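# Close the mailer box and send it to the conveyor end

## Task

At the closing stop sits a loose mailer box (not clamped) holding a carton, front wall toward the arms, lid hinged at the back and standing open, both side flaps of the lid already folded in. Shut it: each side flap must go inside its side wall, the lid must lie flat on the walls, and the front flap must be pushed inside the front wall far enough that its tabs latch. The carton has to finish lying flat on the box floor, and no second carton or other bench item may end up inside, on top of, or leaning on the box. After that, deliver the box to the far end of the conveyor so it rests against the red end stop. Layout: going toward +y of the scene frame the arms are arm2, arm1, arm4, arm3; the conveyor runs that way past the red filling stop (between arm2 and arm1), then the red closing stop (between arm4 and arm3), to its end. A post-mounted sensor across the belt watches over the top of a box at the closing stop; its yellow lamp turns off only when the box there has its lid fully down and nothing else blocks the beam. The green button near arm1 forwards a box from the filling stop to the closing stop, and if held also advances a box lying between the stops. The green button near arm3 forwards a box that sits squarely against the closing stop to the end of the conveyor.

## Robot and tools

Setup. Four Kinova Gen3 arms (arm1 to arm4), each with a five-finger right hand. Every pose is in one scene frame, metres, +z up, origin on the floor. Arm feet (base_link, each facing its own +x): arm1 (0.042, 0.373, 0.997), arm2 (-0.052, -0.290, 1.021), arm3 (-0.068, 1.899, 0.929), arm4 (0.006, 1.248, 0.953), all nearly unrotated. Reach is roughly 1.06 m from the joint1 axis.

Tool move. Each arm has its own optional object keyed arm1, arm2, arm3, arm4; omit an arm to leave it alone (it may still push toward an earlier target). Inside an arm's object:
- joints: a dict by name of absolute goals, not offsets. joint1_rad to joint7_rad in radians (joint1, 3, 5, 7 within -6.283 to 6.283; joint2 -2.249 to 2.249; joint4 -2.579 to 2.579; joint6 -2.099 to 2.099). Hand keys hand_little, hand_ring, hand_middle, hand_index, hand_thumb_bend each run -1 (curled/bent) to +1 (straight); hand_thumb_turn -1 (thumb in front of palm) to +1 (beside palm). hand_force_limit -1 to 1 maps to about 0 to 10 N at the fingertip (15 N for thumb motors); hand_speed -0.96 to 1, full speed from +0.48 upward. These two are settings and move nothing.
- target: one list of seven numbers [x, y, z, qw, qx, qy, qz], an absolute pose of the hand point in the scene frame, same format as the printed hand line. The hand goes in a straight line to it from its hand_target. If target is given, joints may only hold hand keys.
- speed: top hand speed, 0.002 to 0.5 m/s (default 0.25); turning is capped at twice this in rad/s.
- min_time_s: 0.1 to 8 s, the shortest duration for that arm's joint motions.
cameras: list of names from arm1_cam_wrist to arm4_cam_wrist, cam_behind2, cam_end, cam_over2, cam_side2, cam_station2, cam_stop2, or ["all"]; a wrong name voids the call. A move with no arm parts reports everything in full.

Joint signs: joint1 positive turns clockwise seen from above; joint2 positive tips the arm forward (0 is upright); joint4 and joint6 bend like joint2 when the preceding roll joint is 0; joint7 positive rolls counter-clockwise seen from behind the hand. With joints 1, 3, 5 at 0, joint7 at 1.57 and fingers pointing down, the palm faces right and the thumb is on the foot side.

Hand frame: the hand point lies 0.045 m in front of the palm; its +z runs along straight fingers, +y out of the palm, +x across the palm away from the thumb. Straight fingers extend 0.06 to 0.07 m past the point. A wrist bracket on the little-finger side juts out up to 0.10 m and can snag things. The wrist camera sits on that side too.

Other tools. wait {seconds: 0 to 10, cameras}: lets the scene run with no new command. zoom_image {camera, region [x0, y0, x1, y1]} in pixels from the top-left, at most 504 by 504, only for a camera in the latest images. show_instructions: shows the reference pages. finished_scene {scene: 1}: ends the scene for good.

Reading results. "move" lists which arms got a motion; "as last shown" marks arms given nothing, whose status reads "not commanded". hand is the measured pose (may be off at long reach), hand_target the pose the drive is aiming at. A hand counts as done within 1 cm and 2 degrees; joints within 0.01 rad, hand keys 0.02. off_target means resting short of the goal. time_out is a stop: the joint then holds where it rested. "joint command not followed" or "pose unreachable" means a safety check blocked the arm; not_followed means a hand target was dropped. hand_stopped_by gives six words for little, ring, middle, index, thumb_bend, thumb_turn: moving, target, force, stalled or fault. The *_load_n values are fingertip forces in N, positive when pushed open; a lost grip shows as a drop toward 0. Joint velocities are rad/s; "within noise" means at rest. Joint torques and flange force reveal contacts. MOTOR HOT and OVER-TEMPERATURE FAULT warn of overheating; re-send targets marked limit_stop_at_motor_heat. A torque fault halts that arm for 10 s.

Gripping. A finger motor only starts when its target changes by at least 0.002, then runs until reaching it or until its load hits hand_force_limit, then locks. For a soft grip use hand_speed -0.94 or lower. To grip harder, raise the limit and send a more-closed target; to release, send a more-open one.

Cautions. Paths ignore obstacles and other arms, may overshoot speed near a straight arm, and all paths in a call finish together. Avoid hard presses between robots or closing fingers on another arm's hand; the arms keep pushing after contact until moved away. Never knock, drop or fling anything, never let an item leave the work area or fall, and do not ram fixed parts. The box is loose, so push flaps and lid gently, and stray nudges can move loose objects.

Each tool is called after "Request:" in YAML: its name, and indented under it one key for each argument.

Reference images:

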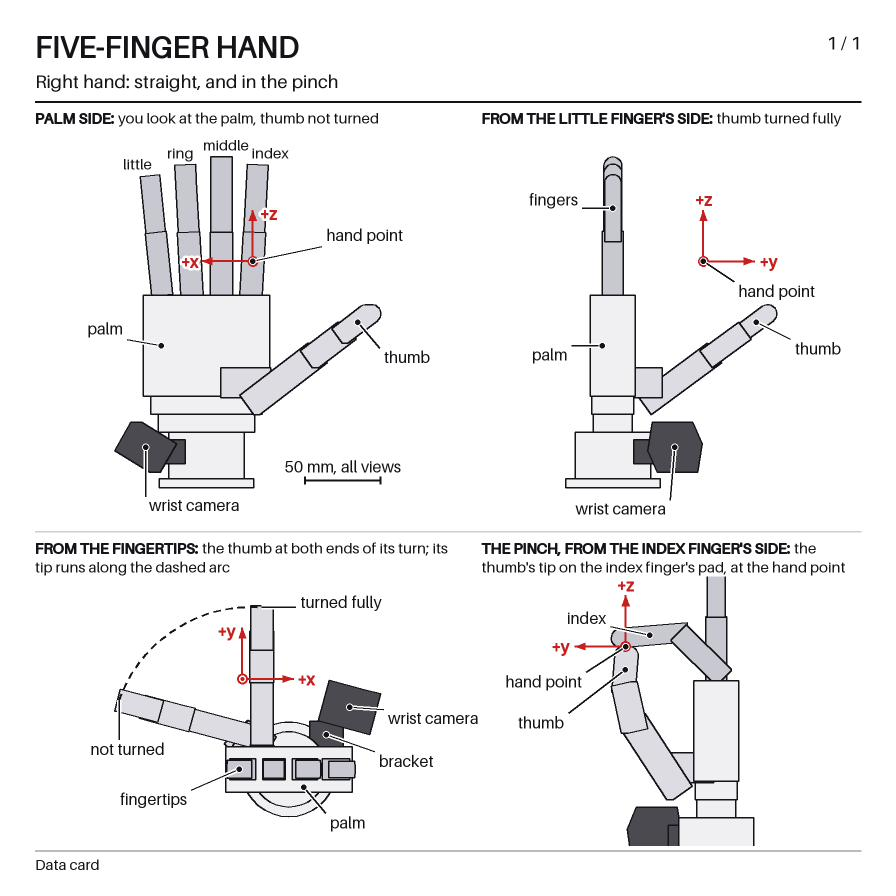

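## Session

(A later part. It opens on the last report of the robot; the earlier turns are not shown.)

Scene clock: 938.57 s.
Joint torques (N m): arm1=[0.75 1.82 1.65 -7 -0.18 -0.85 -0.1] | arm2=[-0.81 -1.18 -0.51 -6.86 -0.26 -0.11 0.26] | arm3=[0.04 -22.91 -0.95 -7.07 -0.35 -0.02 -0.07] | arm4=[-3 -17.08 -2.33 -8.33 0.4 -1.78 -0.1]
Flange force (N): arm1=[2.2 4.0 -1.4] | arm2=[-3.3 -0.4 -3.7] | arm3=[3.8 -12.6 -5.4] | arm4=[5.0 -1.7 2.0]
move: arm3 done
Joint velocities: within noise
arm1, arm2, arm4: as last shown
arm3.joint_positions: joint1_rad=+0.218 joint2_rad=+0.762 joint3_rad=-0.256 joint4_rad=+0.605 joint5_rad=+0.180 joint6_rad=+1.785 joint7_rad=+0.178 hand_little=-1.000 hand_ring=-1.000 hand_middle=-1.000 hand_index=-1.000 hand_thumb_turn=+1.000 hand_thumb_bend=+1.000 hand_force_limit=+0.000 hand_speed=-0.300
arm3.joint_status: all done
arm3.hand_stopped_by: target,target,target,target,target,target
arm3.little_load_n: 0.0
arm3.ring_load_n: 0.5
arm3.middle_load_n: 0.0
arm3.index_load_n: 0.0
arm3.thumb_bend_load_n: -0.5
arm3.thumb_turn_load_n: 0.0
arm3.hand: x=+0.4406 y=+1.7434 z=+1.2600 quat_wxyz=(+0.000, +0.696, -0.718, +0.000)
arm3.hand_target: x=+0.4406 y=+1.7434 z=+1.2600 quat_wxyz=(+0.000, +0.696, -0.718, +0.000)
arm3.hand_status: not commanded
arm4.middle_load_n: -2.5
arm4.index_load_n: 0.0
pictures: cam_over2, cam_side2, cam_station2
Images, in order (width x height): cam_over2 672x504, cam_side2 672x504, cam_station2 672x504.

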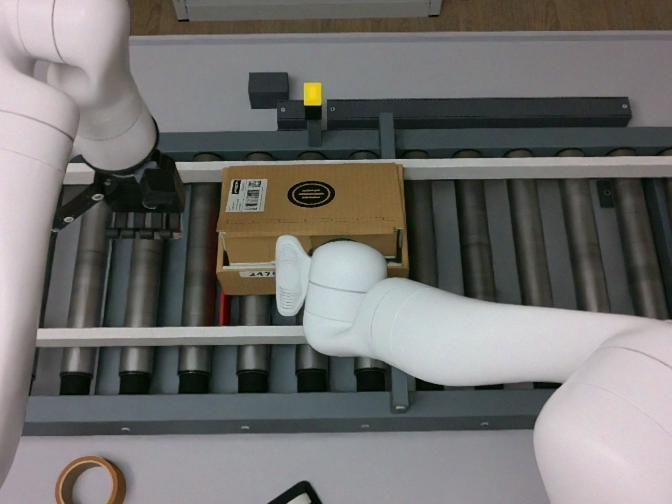

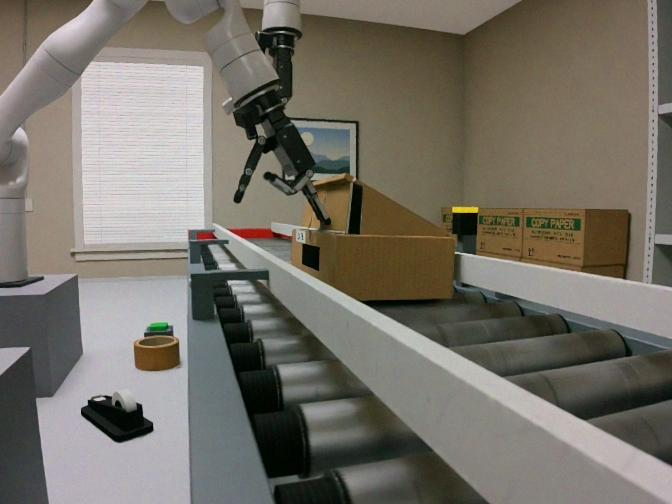

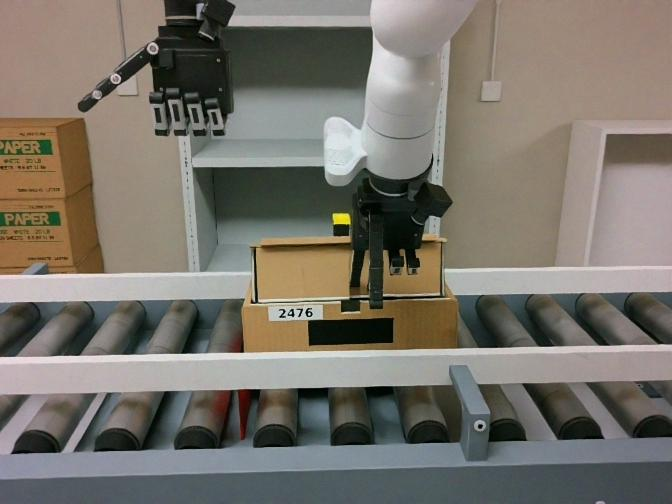

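Request:
move:
  arm3: {"target": [0.545, 1.60, 1.200, 0, 0.7071, -0.7071, 0], "speed": 0.15}

Request:
move:
  arm3: {"target": [0.545, 1.60, 1.125, 0, 0.7071, -0.7071, 0], "speed": 0.05}
  cameras: ["cam_side2","cam_station2","cam_behind2"]

Request:
zoom_image:
  camera: "cam_side2"
  region: [250, 140, 450, 300]

Scene clock: 948.40 s.
Joint torques (N m): arm1=[0.78 1.81 1.61 -7 -0.21 -0.8 -0.09] | arm2=[-0.84 -1.16 -0.5 -6.97 -0.21 -0.12 0.24] | arm3=[0.07 -26.93 0.03 -7.11 -0.36 -0.61 -0.06] | arm4=[-3.01 -17.02 -2.33 -8.3 0.43 -1.79 -0.09]
Flange force (N): arm1=[2.1 3.9 -1.3] | arm2=[-3.1 -0.4 -3.3] | arm3=no reading | arm4=[5.0 -1.9 1.8]
move: arm3 off_target
Joint velocities: arm1=[within noise] | arm2=[within noise] | arm3=[0 -0.001 0.008 -0.001 -0.007 -0.001 0.002] | arm4=[within noise]
arm1, arm2, arm4: as last shown
arm3.joint_positions: joint1_rad=+0.285 joint2_rad=+1.108 joint3_rad=-0.209 joint4_rad=+0.035 joint5_rad=+0.215 joint6_rad=+1.742 joint7_rad=+0.417 hand_little=-1.000 hand_ring=-1.000 hand_middle=-1.000 hand_index=-1.000 hand_thumb_turn=+1.000 hand_thumb_bend=+1.000 hand_force_limit=+0.000 hand_speed=-0.300
arm3.joint_status: not commanded
arm3.hand_stopped_by: target,target,target,target,target,target
arm3.little_load_n: 0.0
arm3.ring_load_n: 0.0
arm3.middle_load_n: 0.5
arm3.index_load_n: 0.0
arm3.thumb_bend_load_n: 0.0
arm3.thumb_turn_load_n: 0.0
arm3.hand: x=+0.5441 y=+1.6004 z=+1.1996 quat_wxyz=(-0.041, +0.701, -0.702, +0.120)
arm3.hand_target: x=+0.5441 y=+1.6004 z=+1.1996 quat_wxyz=(-0.041, +0.701, -0.702, +0.120)
arm3.hand_status: off_target (0.001 m and 14.6 deg from the pose sent, 0.187 m and 1.7 deg at the start; a joint's target at an end of its range on 34 of 56 steps)
pictures: none

Scene clock: 951.47 s.
Joint torques (N m): arm1=[0.74 1.86 1.69 -6.94 -0.21 -0.79 -0.08] | arm2=[-0.82 -1.18 -0.57 -6.94 -0.26 -0.14 0.25] | arm3=[0.09 -27.89 -0.36 -7.22 -0.37 -0.43 -0.03] | arm4=[-3 -17.02 -2.33 -8.33 0.4 -1.79 -0.09]
Flange force (N): arm1=[2.3 4.2 -1.4] | arm2=[-3.2 -0.6 -3.5] | arm3=no reading | arm4=[5.1 -1.7 1.9]
move: arm3 off_target
Joint velocities: arm1=[within noise] | arm2=[within noise] | arm3=[0 0 0.007 0.001 -0.007 -0.001 -0.001] | arm4=[within noise]
arm1, arm2, arm4: as last shown
arm3.joint_positions: joint1_rad=+0.286 joint2_rad=+1.218 joint3_rad=-0.191 joint4_rad=+0.035 joint5_rad=+0.194 joint6_rad=+1.724 joint7_rad=+0.418 hand_little=-1.000 hand_ring=-1.000 hand_middle=-1.000 hand_index=-1.000 hand_thumb_turn=+1.000 hand_thumb_bend=+1.000 hand_force_limit=+0.000 hand_speed=-0.300
arm3.joint_status: not commanded
arm3.hand_stopped_by: target,target,target,target,target,target
arm3.little_load_n: 0.0
arm3.ring_load_n: 0.5
arm3.middle_load_n: 0.0
arm3.index_load_n: 0.0
arm3.thumb_bend_load_n: 0.0
arm3.thumb_turn_load_n: 0.0
arm3.hand: x=+0.5441 y=+1.6004 z=+1.1247 quat_wxyz=(-0.026, +0.705, -0.705, +0.077)
arm3.hand_target: x=+0.5441 y=+1.6004 z=+1.1247 quat_wxyz=(-0.026, +0.705, -0.705, +0.077)
arm3.hand_status: off_target (0.001 m and 9.3 deg from the pose sent, 0.075 m and 14.6 deg at the start; a joint's target at an end of its range on 92 of 92 steps)
arm4.middle_load_n: -2.0
pictures: cam_behind2, cam_side2, cam_station2
Images, in order (width x height): cam_behind2 672x504, cam_side2 672x504, cam_station2 672x504.

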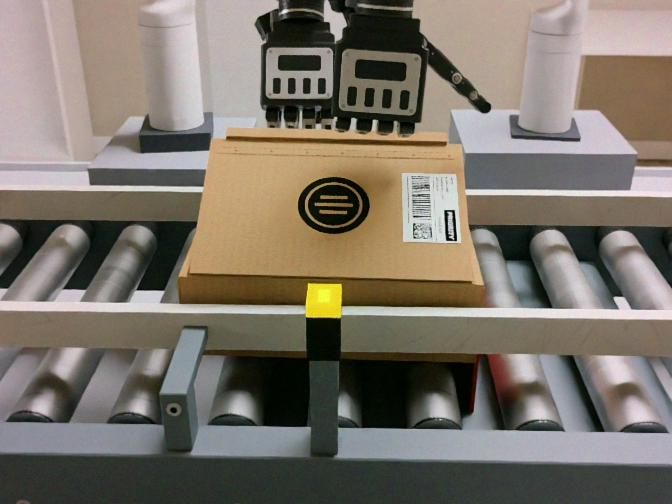

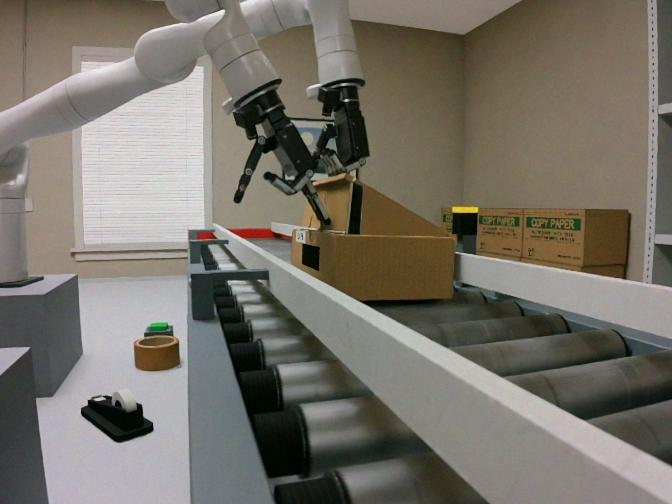

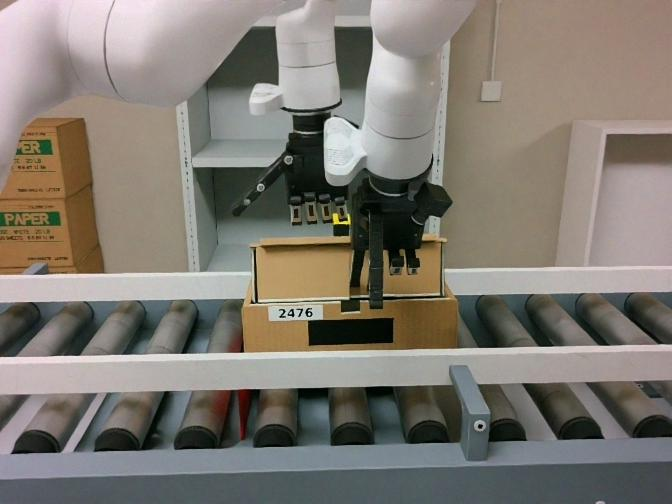

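Scaled by 2.520 from the camera's image (finer frame: 960x720).

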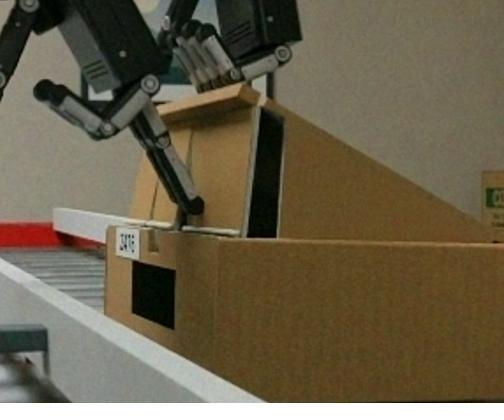

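Request:
move:
  arm3: {"target": [0.545, 1.595, 1.114, -0.0616, 0.7044, -0.7044, 0.0616], "speed": 0.04}

Request:
move:
  arm3: {"target": [0.545, 1.595, 1.104, -0.0616, 0.7044, -0.7044, 0.0616], "speed": 0.03}
  cameras: ["cam_side2","cam_station2","cam_over2"]

Request:
zoom_image:
  camera: "cam_side2"
  region: [250, 140, 450, 300]

Request:
zoom_image:
  camera: "cam_station2"
  region: [230, 210, 480, 360]

Scene clock: 973.40 s.
Joint torques (N m): arm1=[0.78 1.82 1.65 -6.99 -0.19 -0.8 -0.1] | arm2=[-0.83 -1.15 -0.52 -6.95 -0.21 -0.12 0.24] | arm3=[0.08 -28.02 -0.34 -7.15 -0.63 -0.41 -0.01] | arm4=[-3 -17.04 -2.32 -8.33 0.4 -1.77 -0.11]
Flange force (N): arm1=[2.1 4.0 -1.3] | arm2=[-3.1 -0.4 -3.3] | arm3=no reading | arm4=[5.1 -1.7 1.9]
move: arm3 done
Joint velocities: within noise
arm1, arm2, arm4: as last shown
arm3.joint_positions: joint1_rad=+0.329 joint2_rad=+1.235 joint3_rad=-0.230 joint4_rad=+0.035 joint5_rad=+0.149 joint6_rad=+1.709 joint7_rad=+0.442 hand_little=-1.000 hand_ring=-1.000 hand_middle=-1.000 hand_index=-1.000 hand_thumb_turn=+1.000 hand_thumb_bend=+1.000 hand_force_limit=+0.000 hand_speed=-0.300
arm3.joint_status: not commanded
arm3.hand_stopped_by: target,target,target,target,target,target
arm3.little_load_n: 0.0
arm3.ring_load_n: 0.0
arm3.middle_load_n: 0.0
arm3.index_load_n: 0.0
arm3.thumb_bend_load_n: 0.0
arm3.thumb_turn_load_n: 0.0
arm3.hand: x=+0.5447 y=+1.5952 z=+1.1139 quat_wxyz=(-0.062, +0.704, -0.704, +0.064)
arm3.hand_target: x=+0.5447 y=+1.5952 z=+1.1139 quat_wxyz=(-0.062, +0.704, -0.704, +0.064)
arm3.hand_status: done (0.000 m and 0.3 deg from the pose sent, 0.012 m and 4.4 deg at the start; a joint's target at an end of its range on 44 of 44 steps)
pictures: none

Scene clock: 974.93 s.
Joint torques (N m): arm1=[0.73 1.88 1.63 -6.98 -0.18 -0.8 -0.1] | arm2=[-0.83 -1.15 -0.55 -6.9 -0.22 -0.12 0.24] | arm3=[0.09 -27.98 -0.41 -7.41 -0.55 -0.5 -0.08] | arm4=[-2.99 -17.06 -2.35 -8.27 0.38 -1.73 -0.09]
Flange force (N): arm1=[2.3 3.9 -1.3] | arm2=[-3.1 -0.5 -3.5] | arm3=no reading | arm4=[5.0 -1.7 2.2]
move: arm3 done
Joint velocities: arm1=[within noise] | arm2=[within noise] | arm3=[0.001 -0.002 0 0.005 -0.001 -0.002 -0.001] | arm4=[within noise]
arm1, arm2, arm4: as last shown
arm2.index_load_n: -0.5
arm3.joint_positions: joint1_rad=+0.338 joint2_rad=+1.214 joint3_rad=-0.233 joint4_rad=+0.118 joint5_rad=+0.149 joint6_rad=+1.653 joint7_rad=+0.436 hand_little=-1.000 hand_ring=-1.000 hand_middle=-1.000 hand_index=-1.000 hand_thumb_turn=+1.000 hand_thumb_bend=+1.000 hand_force_limit=+0.000 hand_speed=-0.300
arm3.joint_status: not commanded
arm3.hand_stopped_by: target,target,target,target,target,target
arm3.little_load_n: 0.0
arm3.ring_load_n: 0.0
arm3.middle_load_n: 0.0
arm3.index_load_n: 0.0
arm3.thumb_bend_load_n: 0.0
arm3.thumb_turn_load_n: 0.0
arm3.hand: x=+0.5450 y=+1.5950 z=+1.1040 quat_wxyz=(-0.062, +0.704, -0.704, +0.062)
arm3.hand_target: x=+0.5450 y=+1.5950 z=+1.1040 quat_wxyz=(-0.062, +0.704, -0.704, +0.062)
arm3.hand_status: done (0.000 m and 0.0 deg from the pose sent, 0.010 m and 0.3 deg at the start)
pictures: cam_over2, cam_side2, cam_station2
Images, in order (width x height): cam_over2 672x504, cam_side2 672x504, cam_station2 672x504.

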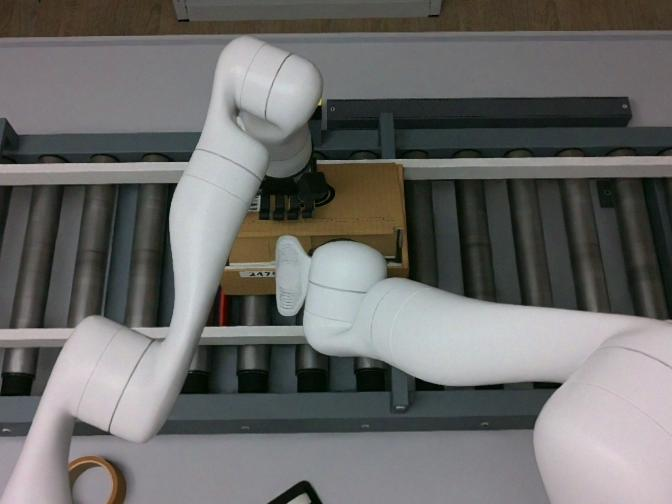

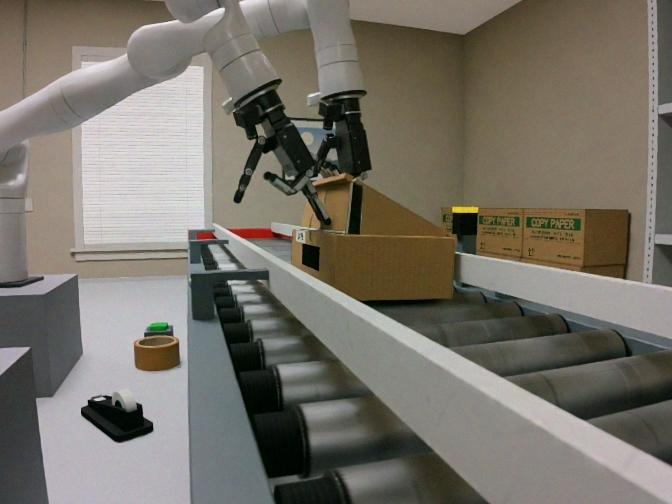

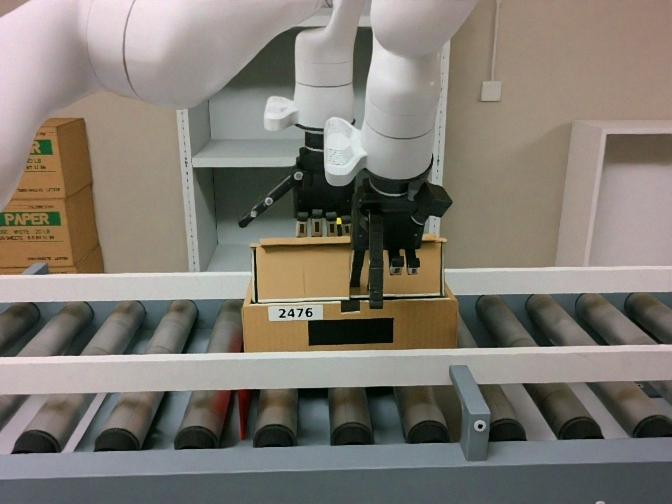

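Scaled by 2.520 from the camera's image (finer frame: 960x720).

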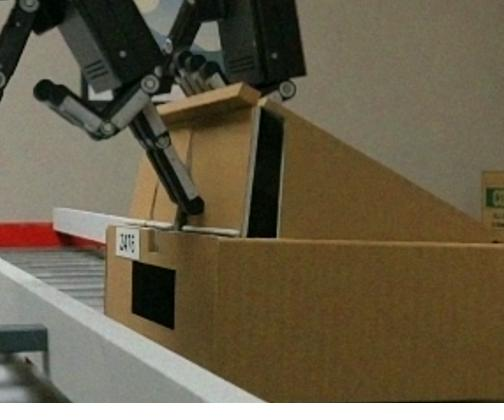

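Scaled by 2.016 from the camera's image (finer frame: 960x720).

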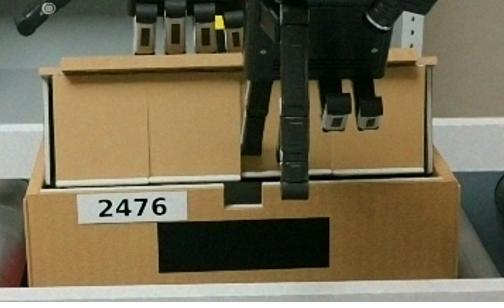

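Request:
move:
  arm3: {"target": [0.545, 1.595, 1.094, -0.0616, 0.7044, -0.7044, 0.0616], "speed": 0.03}
  cameras: ["cam_side2","cam_station2","cam_stop2"]

Request:
zoom_image:
  camera: "cam_side2"
  region: [250, 140, 450, 300]

Request:
zoom_image:
  camera: "cam_station2"
  region: [230, 210, 480, 360]

Scene clock: 984.13 s.
Joint torques (N m): arm1=[0.82 1.82 1.65 -6.97 -0.2 -0.79 -0.1] | arm2=[-0.82 -1.17 -0.53 -6.9 -0.23 -0.14 0.24] | arm3=[0.42 -24.53 -0.42 -5.56 -0.44 -0.03 -0.05] | arm4=[-2.82 -19.11 -2.06 -9.95 0.76 -1.98 -0.19]
Flange force (N): arm1=[2.1 4.0 -1.3] | arm2=[-3.2 -0.5 -3.6] | arm3=no reading | arm4=[5.2 0.7 4.5]
move: arm3 done
Joint velocities: within noise
arm1, arm2, arm4: as last shown
arm1.thumb_bend_load_n: -0.5
arm1.thumb_turn_load_n: -0.5
arm2.ring_load_n: 0.5
arm2.index_load_n: 0.0
arm3.joint_positions: joint1_rad=+0.348 joint2_rad=+1.188 joint3_rad=-0.237 joint4_rad=+0.213 joint5_rad=+0.149 joint6_rad=+1.586 joint7_rad=+0.429 hand_little=-1.000 hand_ring=-1.000 hand_middle=-1.000 hand_index=-1.000 hand_thumb_turn=+1.000 hand_thumb_bend=+1.000 hand_force_limit=+0.000 hand_speed=-0.300
arm3.joint_status: not commanded
arm3.hand_stopped_by: target,target,target,target,target,target
arm3.little_load_n: 0.0
arm3.ring_load_n: -1.0
arm3.middle_load_n: 0.0
arm3.index_load_n: 0.0
arm3.thumb_bend_load_n: 0.0
arm3.thumb_turn_load_n: 0.0
arm3.hand: x=+0.5450 y=+1.5950 z=+1.0940 quat_wxyz=(-0.062, +0.704, -0.704, +0.062)
arm3.hand_target: x=+0.5450 y=+1.5950 z=+1.0940 quat_wxyz=(-0.062, +0.704, -0.704, +0.062)
arm3.hand_status: done (0.000 m and 0.0 deg from the pose sent, 0.010 m and 0.0 deg at the start)
arm4.little_load_n: 0.5
arm4.middle_load_n: -2.5
arm4.index_load_n: -2.5
Images, in order (width x height): cam_side2 672x504, cam_station2 672x504, cam_stop2 672x504.

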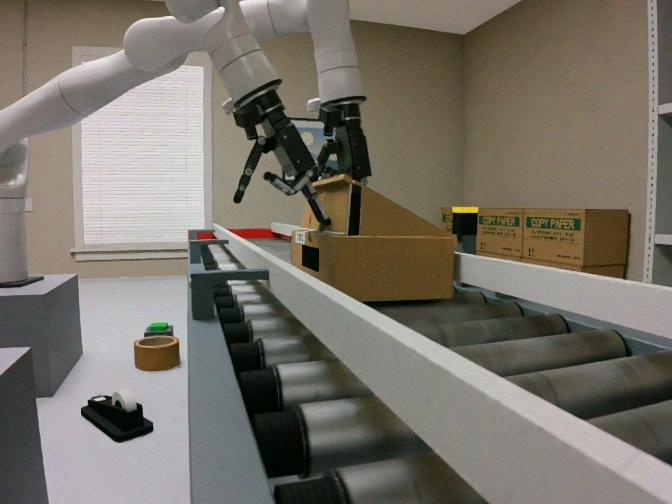

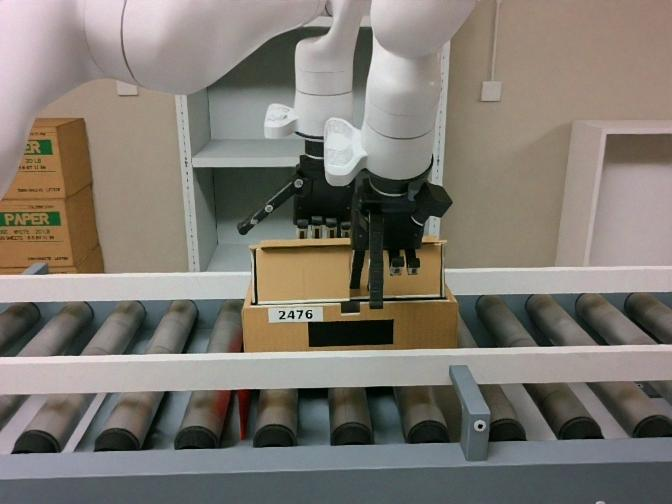

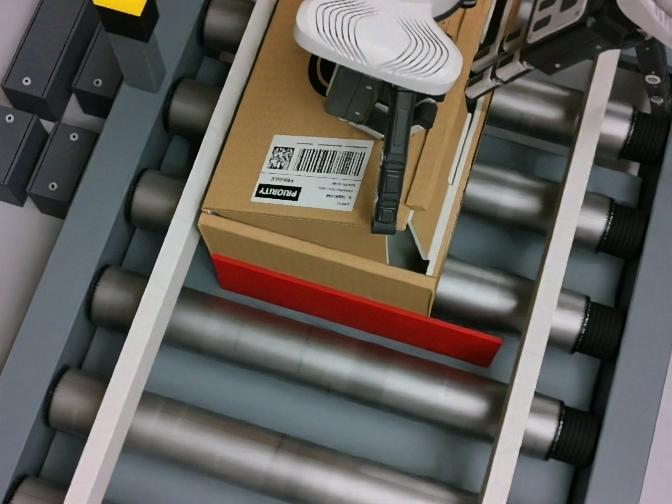

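Scaled by 2.520 from the camera's image (finer frame: 960x720).

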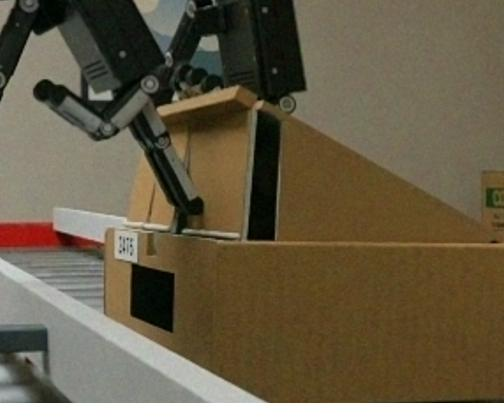

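Scaled by 2.016 from the camera's image (finer frame: 960x720).

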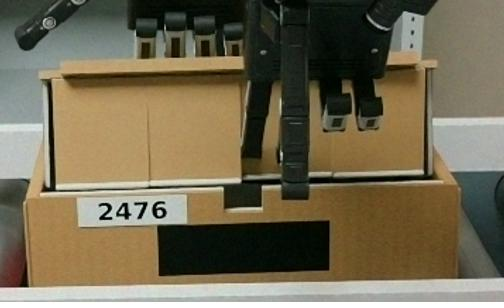

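Request:
move:
  arm3: {"target": [0.545, 1.595, 1.087, -0.0616, 0.7044, -0.7044, 0.0616], "speed": 0.03}
  cameras: ["cam_side2", "cam_station2"]

Request:
zoom_image:
  camera: "cam_side2"
  region: [270, 170, 370, 250]

Request:
zoom_image:
  camera: "cam_station2"
  region: [230, 210, 480, 360]

Scene clock: 1008.23 s.
Joint torques (N m): arm1=[0.76 1.75 1.66 -6.99 -0.17 -0.79 -0.11] | arm2=[-0.87 -1.18 -0.54 -6.91 -0.22 -0.11 0.24] | arm3=[0.57 -20.7 -0.37 -3.67 -0.37 0.41 -0.08] | arm4=[-3.56 -20.13 -2.85 -10.95 0.83 -2.59 -0.22]
Flange force (N): arm1=[2.0 4.1 -1.3] | arm2=[-3.2 -0.5 -3.5] | arm3=no reading | arm4=[6.6 1.4 5.9]
move: arm3 done
Joint velocities: within noise
arm1.joint_positions: joint1_rad=+0.188 joint2_rad=-0.497 joint3_rad=-0.064 joint4_rad=+1.452 joint5_rad=-0.081 joint6_rad=+1.952 joint7_rad=-2.148 hand_little=+1.000 hand_ring=+1.000 hand_middle=+1.000 hand_index=+1.000 hand_thumb_turn=+1.000 hand_thumb_bend=+1.000 hand_force_limit=+0.000 hand_speed=-0.800
arm1.joint_status: not commanded
arm1.hand_stopped_by: target,target,target,target,target,target
arm1.little_load_n: 0.0
arm1.ring_load_n: 0.0
arm1.middle_load_n: 0.0
arm1.index_load_n: 0.0
arm1.thumb_bend_load_n: 0.0
arm1.thumb_turn_load_n: 0.0
arm1.hand: x=+0.2339 y=+0.3901 z=+1.5338 quat_wxyz=(-0.103, -0.305, -0.945, -0.055)
arm1.hand_target: x=+0.2339 y=+0.3901 z=+1.5338 quat_wxyz=(-0.103, -0.305, -0.945, -0.055)
arm1.hand_status: not commanded
arm2.joint_positions: joint1_rad=+0.239 joint2_rad=-0.396 joint3_rad=-0.058 joint4_rad=+1.564 joint5_rad=-0.065 joint6_rad=+1.956 joint7_rad=-1.827 hand_little=+1.000 hand_ring=+1.000 hand_middle=+1.000 hand_index=+1.000 hand_thumb_turn=+1.000 hand_thumb_bend=+1.000 hand_force_limit=+0.000 hand_speed=-0.800
arm2.joint_status: not commanded
arm2.hand_stopped_by: target,target,target,target,target,target
arm2.little_load_n: 0.0
arm2.ring_load_n: 0.0
arm2.middle_load_n: 0.0
arm2.index_load_n: 0.0
arm2.thumb_bend_load_n: 0.0
arm2.thumb_turn_load_n: 0.0
arm2.hand: x=+0.1278 y=-0.2881 z=+1.4988 quat_wxyz=(-0.012, -0.254, -0.967, -0.017)
arm2.hand_target: x=+0.1278 y=-0.2881 z=+1.4988 quat_wxyz=(-0.012, -0.254, -0.967, -0.017)
arm2.hand_status: not commanded
arm3.joint_positions: joint1_rad=+0.353 joint2_rad=+1.178 joint3_rad=-0.239 joint4_rad=+0.258 joint5_rad=+0.150 joint6_rad=+1.551 joint7_rad=+0.425 hand_little=-1.000 hand_ring=-1.000 hand_middle=-1.000 hand_index=-1.000 hand_thumb_turn=+1.000 hand_thumb_bend=+1.000 hand_force_limit=+0.000 hand_speed=-0.300
arm3.joint_status: not commanded
arm3.hand_stopped_by: target,target,target,target,target,target
arm3.little_load_n: 0.0
arm3.ring_load_n: -2.5
arm3.middle_load_n: 0.0
arm3.index_load_n: 0.0
arm3.thumb_bend_load_n: 0.0
arm3.thumb_turn_load_n: 0.0
arm3.hand: x=+0.5450 y=+1.5950 z=+1.0870 quat_wxyz=(-0.062, +0.704, -0.704, +0.062)
arm3.hand_target: x=+0.5450 y=+1.5950 z=+1.0870 quat_wxyz=(-0.062, +0.704, -0.704, +0.062)
arm3.hand_status: done (0.000 m and 0.0 deg from the pose sent, 0.007 m and 0.0 deg at the start)
arm4: as last shown
arm4.little_load_n: 0.0
arm4.middle_load_n: -3.0
arm4.index_load_n: -3.0
arm4.thumb_turn_load_n: 0.5
Images, in order (width x height): cam_side2 672x504, cam_station2 672x504.

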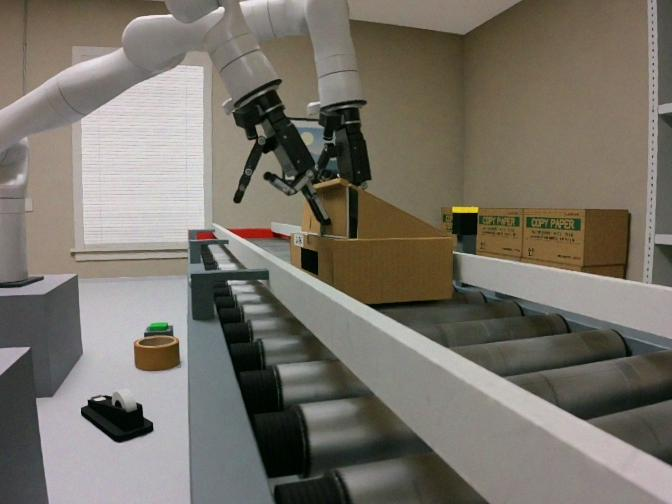

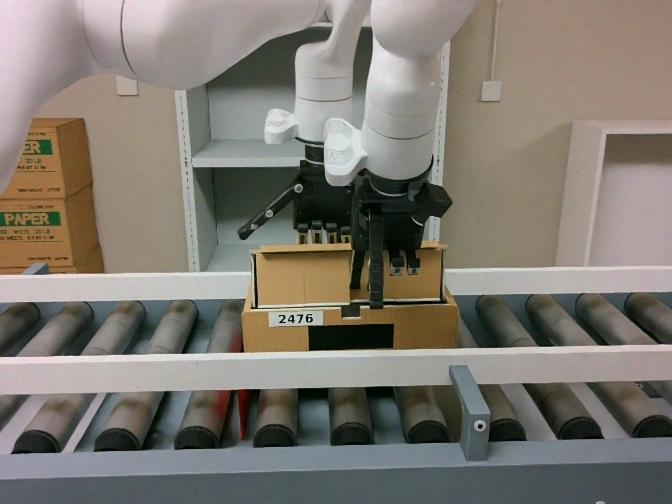

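Scaled by 5.040 from the camera's image (finer frame: 960x720).

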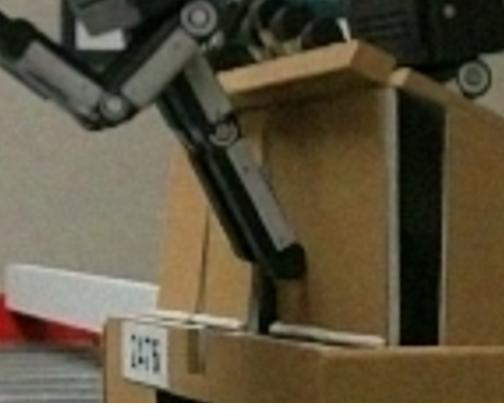

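Scaled by 2.016 from the camera's image (finer frame: 960x720).

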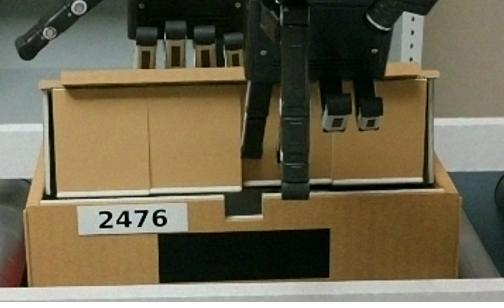

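Request:
move:
  arm3: {"target": [0.545, 1.595, 1.080, -0.0616, 0.7044, -0.7044, 0.0616], "speed": 0.03}
  cameras: ["cam_side2", "cam_station2"]

Request:
zoom_image:
  camera: "cam_side2"
  region: [270, 170, 370, 250]

Request:
zoom_image:
  camera: "cam_station2"
  region: [230, 230, 470, 360]

Scene clock: 1021.43 s.
Joint torques (N m): arm1=[0.69 1.81 1.67 -6.94 -0.22 -0.82 -0.13] | arm2=[-0.83 -1.16 -0.53 -6.91 -0.26 -0.12 0.25] | arm3=[0.54 -19.52 -0.35 -3.58 -0.39 0.3 -0.08] | arm4=[-3.9 -20.7 -3.14 -11.4 0.88 -2.82 -0.22]
Flange force (N): arm1=[2.1 4.1 -1.6] | arm2=[-3.2 -0.5 -3.5] | arm3=no reading | arm4=[7.1 1.6 6.7]
move: arm3 done
Joint velocities: within noise
arm1, arm2: as last shown
arm1.ring_load_n: -0.5
arm2.little_load_n: -0.5
arm3.joint_positions: joint1_rad=+0.357 joint2_rad=+1.172 joint3_rad=-0.240 joint4_rad=+0.295 joint5_rad=+0.150 joint6_rad=+1.521 joint7_rad=+0.423 hand_little=-1.000 hand_ring=-1.000 hand_middle=-1.000 hand_index=-1.000 hand_thumb_turn=+1.000 hand_thumb_bend=+1.000 hand_force_limit=+0.000 hand_speed=-0.300
arm3.joint_status: not commanded
arm3.hand_stopped_by: target,target,target,target,target,target
arm3.little_load_n: 0.0
arm3.ring_load_n: -2.5
arm3.middle_load_n: 0.0
arm3.index_load_n: 0.0
arm3.thumb_bend_load_n: 0.0
arm3.thumb_turn_load_n: 0.0
arm3.hand: x=+0.5450 y=+1.5950 z=+1.0800 quat_wxyz=(-0.062, +0.704, -0.704, +0.062)
arm3.hand_target: x=+0.5450 y=+1.5950 z=+1.0800 quat_wxyz=(-0.062, +0.704, -0.704, +0.062)
arm3.hand_status: done (0.000 m and 0.0 deg from the pose sent, 0.007 m and 0.0 deg at the start)
arm4.joint_positions: joint1_rad=-0.440 joint2_rad=+0.493 joint3_rad=-0.176 joint4_rad=+1.868 joint5_rad=+0.877 joint6_rad=+0.554 joint7_rad=-1.425 hand_little=-1.000 hand_ring=-1.000 hand_middle=+1.000 hand_index=+1.000 hand_thumb_turn=-1.000 hand_thumb_bend=+1.000 hand_force_limit=+0.000 hand_speed=-0.300
arm4.joint_status: not commanded
arm4.hand_stopped_by: target,target,fault,target,target,target
arm4.little_load_n: 0.0
arm4.ring_load_n: 0.0
arm4.middle_load_n: -3.0
arm4.index_load_n: -3.0
arm4.thumb_bend_load_n: 0.0
arm4.thumb_turn_load_n: 0.0
arm4.hand: x=+0.4475 y=+1.5300 z=+1.0800 quat_wxyz=(-0.183, +0.683, -0.683, +0.183)
arm4.hand_target: x=+0.4475 y=+1.5300 z=+1.0800 quat_wxyz=(-0.183, +0.683, -0.683, +0.183)
arm4.hand_status: not commanded
Images, in order (width x height): cam_side2 672x504, cam_station2 672x504.

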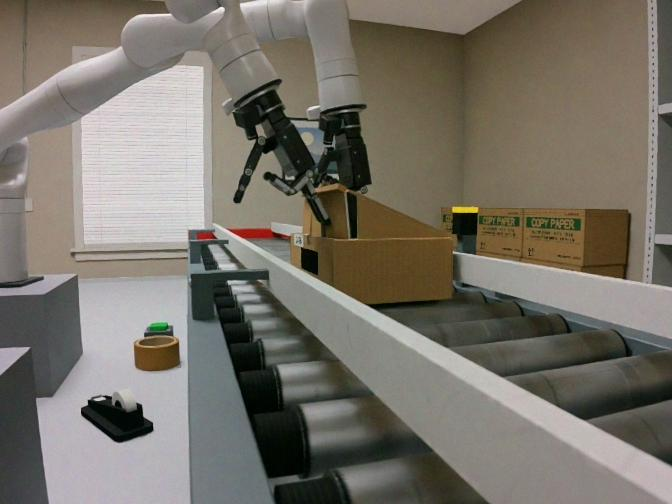

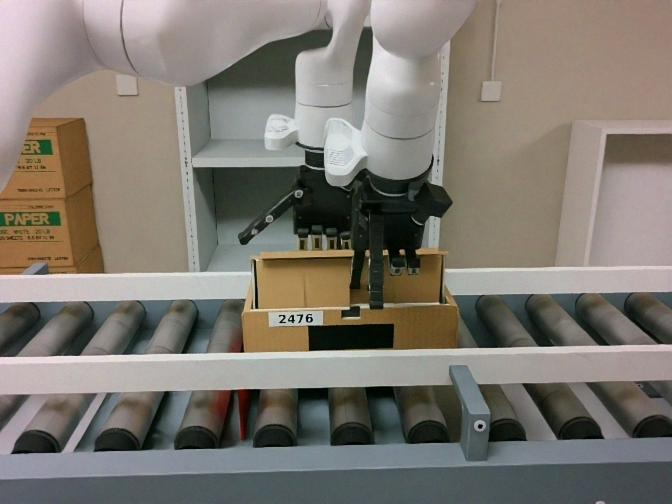

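Scaled by 5.040 from the camera's image (finer frame: 960x720).

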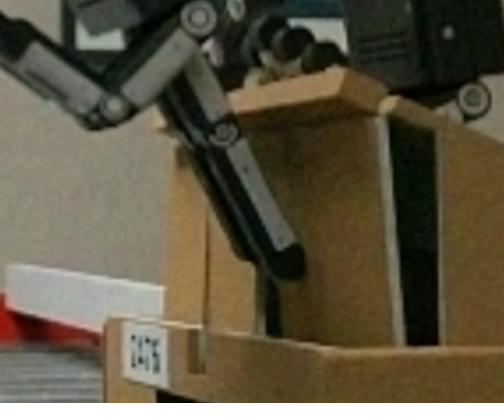

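Scaled by 2.100 from the camera's image (finer frame: 960x720).

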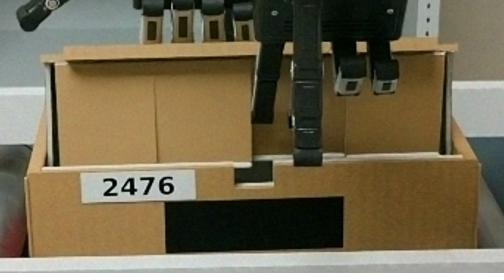

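Request:
move:
  arm3: {"target": [0.545, 1.595, 1.070, -0.0616, 0.7044, -0.7044, 0.0616], "speed": 0.03}
  cameras: ["cam_side2", "cam_station2", "cam_stop2"]

Request:
zoom_image:
  camera: "cam_side2"
  region: [270, 170, 370, 250]

Request:
zoom_image:
  camera: "cam_station2"
  region: [230, 230, 470, 360]

Scene clock: 1028.27 s.
Joint torques (N m): arm1=[0.76 1.79 1.71 -6.94 -0.19 -0.81 -0.09] | arm2=[-0.82 -1.18 -0.54 -6.91 -0.22 -0.07 0.25] | arm3=[0.26 -14.46 -0.45 -1.44 -0.46 0.39 -0.07] | arm4=[-3.14 -23.2 -2.25 -13.67 1.53 -2.99 -0.32]
Flange force (N): arm1=[2.2 4.3 -1.5] | arm2=[-3.2 -0.4 -3.4] | arm3=no reading | arm4=[6.8 5.4 8.9]
move: arm3 done
Joint velocities: within noise
arm1, arm2, arm4: as last shown
arm1.ring_load_n: 0.0
arm2.little_load_n: 0.0
arm3.joint_positions: joint1_rad=+0.361 joint2_rad=+1.166 joint3_rad=-0.242 joint4_rad=+0.340 joint5_rad=+0.151 joint6_rad=+1.482 joint7_rad=+0.420 hand_little=-1.000 hand_ring=-1.000 hand_middle=-1.000 hand_index=-1.000 hand_thumb_turn=+1.000 hand_thumb_bend=+1.000 hand_force_limit=+0.000 hand_speed=-0.300
arm3.joint_status: not commanded
arm3.hand_stopped_by: target,target,target,target,target,target
arm3.little_load_n: -0.5
arm3.ring_load_n: -4.0
arm3.middle_load_n: -0.5
arm3.index_load_n: 0.0
arm3.thumb_bend_load_n: 0.0
arm3.thumb_turn_load_n: 0.0
arm3.hand: x=+0.5450 y=+1.5950 z=+1.0700 quat_wxyz=(-0.062, +0.704, -0.704, +0.062)
arm3.hand_target: x=+0.5450 y=+1.5950 z=+1.0700 quat_wxyz=(-0.062, +0.704, -0.704, +0.062)
arm3.hand_status: done (0.000 m and 0.0 deg from the pose sent, 0.010 m and 0.0 deg at the start)
arm4.middle_load_n: -5.0
arm4.index_load_n: -4.0
Images, in order (width x height): cam_side2 672x504, cam_station2 672x504, cam_stop2 672x504.

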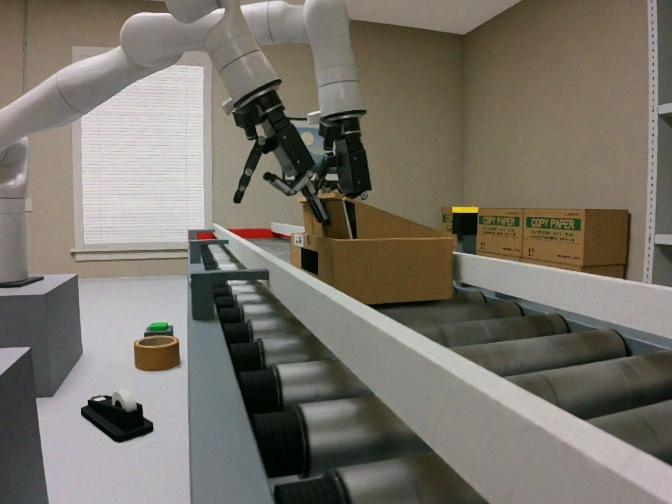

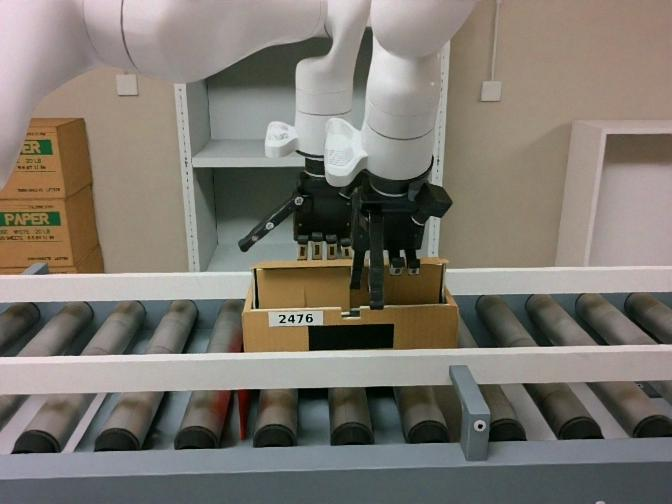

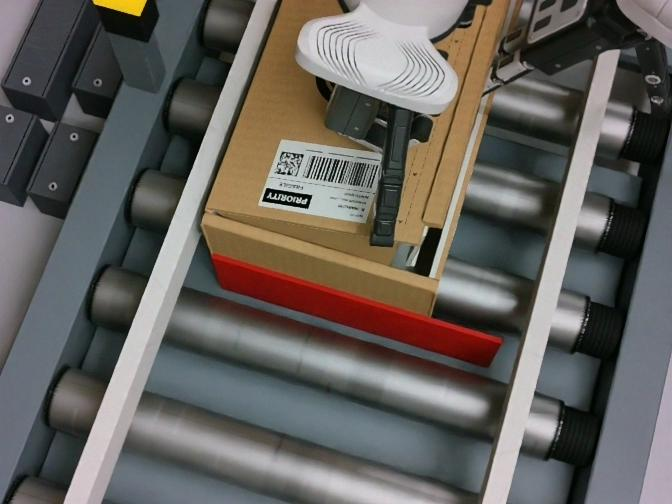

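Scaled by 5.040 from the camera's image (finer frame: 960x720).

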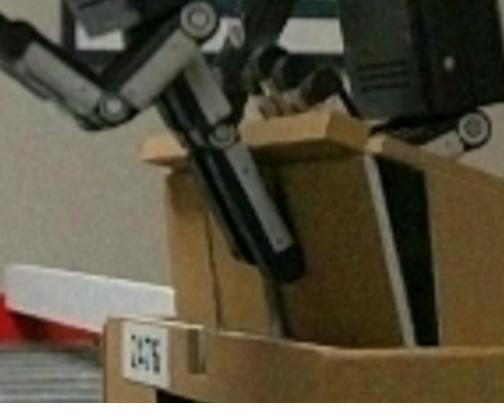

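Scaled by 2.100 from the camera's image (finer frame: 960x720).

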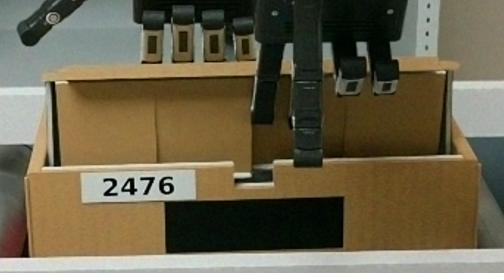

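Request:
move:
  arm4: {"target": [0.4355, 1.53, 1.083, -0.1830, 0.6830, -0.6830, 0.1830], "speed": 0.03}
  cameras: ["cam_side2", "cam_station2", "cam_stop2"]

Request:
zoom_image:
  camera: "cam_side2"
  region: [270, 170, 370, 250]

Request:
zoom_image:
  camera: "cam_station2"
  region: [230, 230, 470, 360]

Request:
zoom_image:
  camera: "cam_stop2"
  region: [330, 130, 530, 340]

Scene clock: 1040.23 s.
Joint torques (N m): arm1=[0.8 1.82 1.68 -6.93 -0.2 -0.81 -0.05] | arm2=[-0.85 -1.21 -0.57 -6.94 -0.21 -0.1 0.26] | arm3=[0.11 -27.57 -0.81 -7.44 -0.52 -0.38 -0.05] | arm4=[-0.66 -15.81 -0.01 -6.34 0.4 -0.05 -0.15]
Flange force (N): arm1=[2.2 4.2 -1.6] | arm2=[-3.2 -0.5 -3.4] | arm3=no reading | arm4=[0.2 -2.6 1.5]
move: arm4 done
Joint velocities: within noise
arm1, arm2: as last shown
arm2.little_load_n: -0.5
arm3.joint_positions: joint1_rad=+0.361 joint2_rad=+1.166 joint3_rad=-0.242 joint4_rad=+0.340 joint5_rad=+0.151 joint6_rad=+1.482 joint7_rad=+0.420 hand_little=-1.000 hand_ring=-1.000 hand_middle=-1.000 hand_index=-1.000 hand_thumb_turn=+1.000 hand_thumb_bend=+1.000 hand_force_limit=+0.000 hand_speed=-0.300
arm3.joint_status: not commanded
arm3.hand_stopped_by: target,target,target,target,target,target
arm3.little_load_n: 0.0
arm3.ring_load_n: 0.0
arm3.middle_load_n: 0.0
arm3.index_load_n: 0.0
arm3.thumb_bend_load_n: 0.0
arm3.thumb_turn_load_n: 0.0
arm3.hand: x=+0.5450 y=+1.5950 z=+1.0700 quat_wxyz=(-0.062, +0.704, -0.704, +0.062)
arm3.hand_target: x=+0.5450 y=+1.5950 z=+1.0700 quat_wxyz=(-0.062, +0.704, -0.704, +0.062)
arm3.hand_status: not commanded
arm4.joint_positions: joint1_rad=-0.458 joint2_rad=+0.471 joint3_rad=-0.176 joint4_rad=+1.895 joint5_rad=+0.881 joint6_rad=+0.557 joint7_rad=-1.449 hand_little=-1.000 hand_ring=-1.000 hand_middle=+1.000 hand_index=+1.000 hand_thumb_turn=-1.000 hand_thumb_bend=+1.000 hand_force_limit=+0.000 hand_speed=-0.300
arm4.joint_status: not commanded
arm4.hand_stopped_by: target,target,fault,target,target,target
arm4.little_load_n: 0.0
arm4.ring_load_n: 0.0
arm4.middle_load_n: 0.0
arm4.index_load_n: 0.0
arm4.thumb_bend_load_n: 0.0
arm4.thumb_turn_load_n: 0.0
arm4.hand: x=+0.4355 y=+1.5300 z=+1.0830 quat_wxyz=(-0.183, +0.683, -0.683, +0.183)
arm4.hand_target: x=+0.4355 y=+1.5300 z=+1.0830 quat_wxyz=(-0.183, +0.683, -0.683, +0.183)
arm4.hand_status: done (0.000 m and 0.0 deg from the pose sent, 0.012 m and 0.0 deg at the start)
Images, in order (width x height): cam_side2 672x504, cam_station2 672x504, cam_stop2 672x504.

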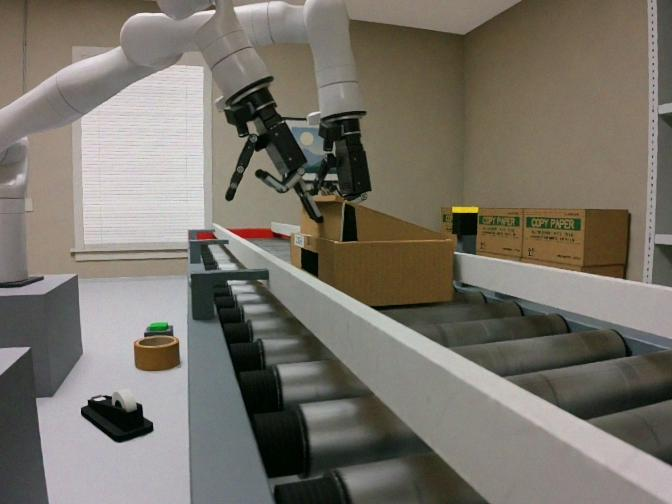

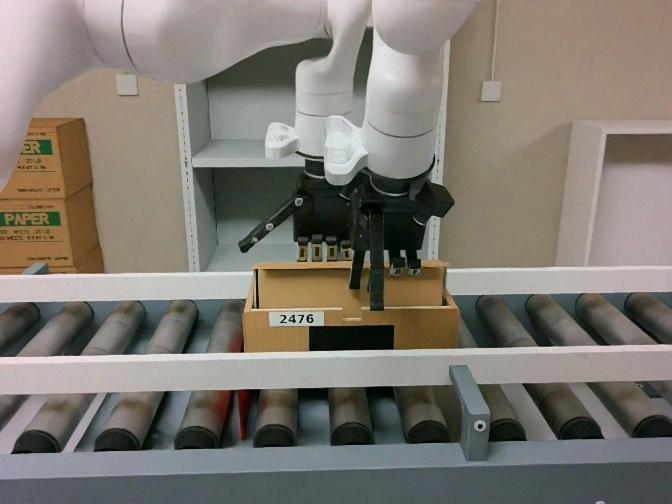

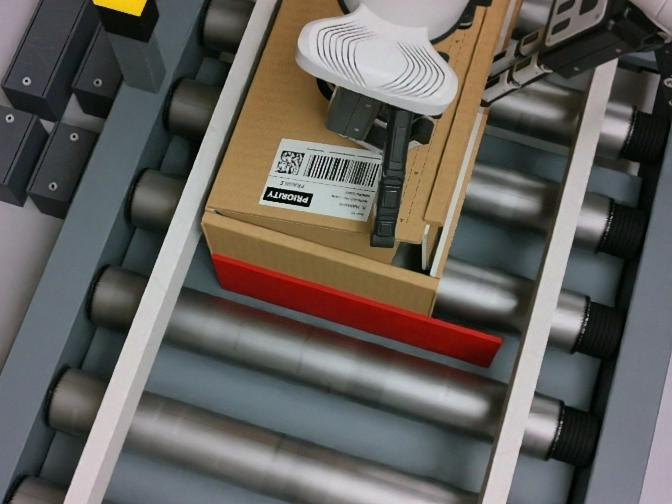

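Scaled by 5.040 from the camera's image (finer frame: 960x720).

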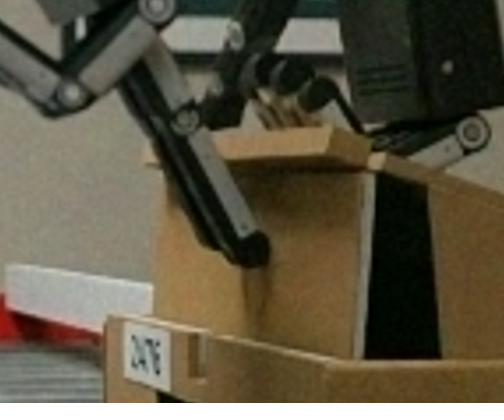

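Scaled by 2.100 from the camera's image (finer frame: 960x720).

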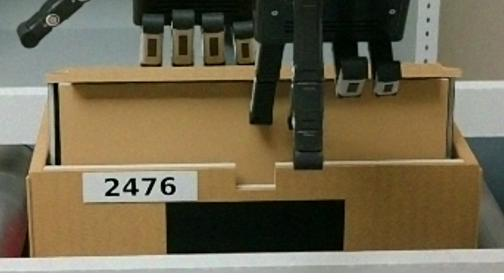

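Scaled by 2.400 from the camera's image (finer frame: 960x720).

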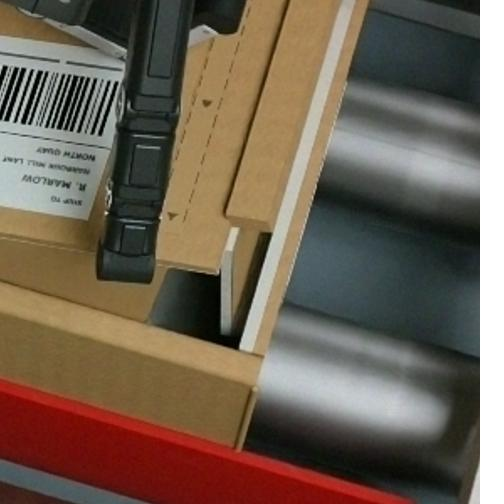

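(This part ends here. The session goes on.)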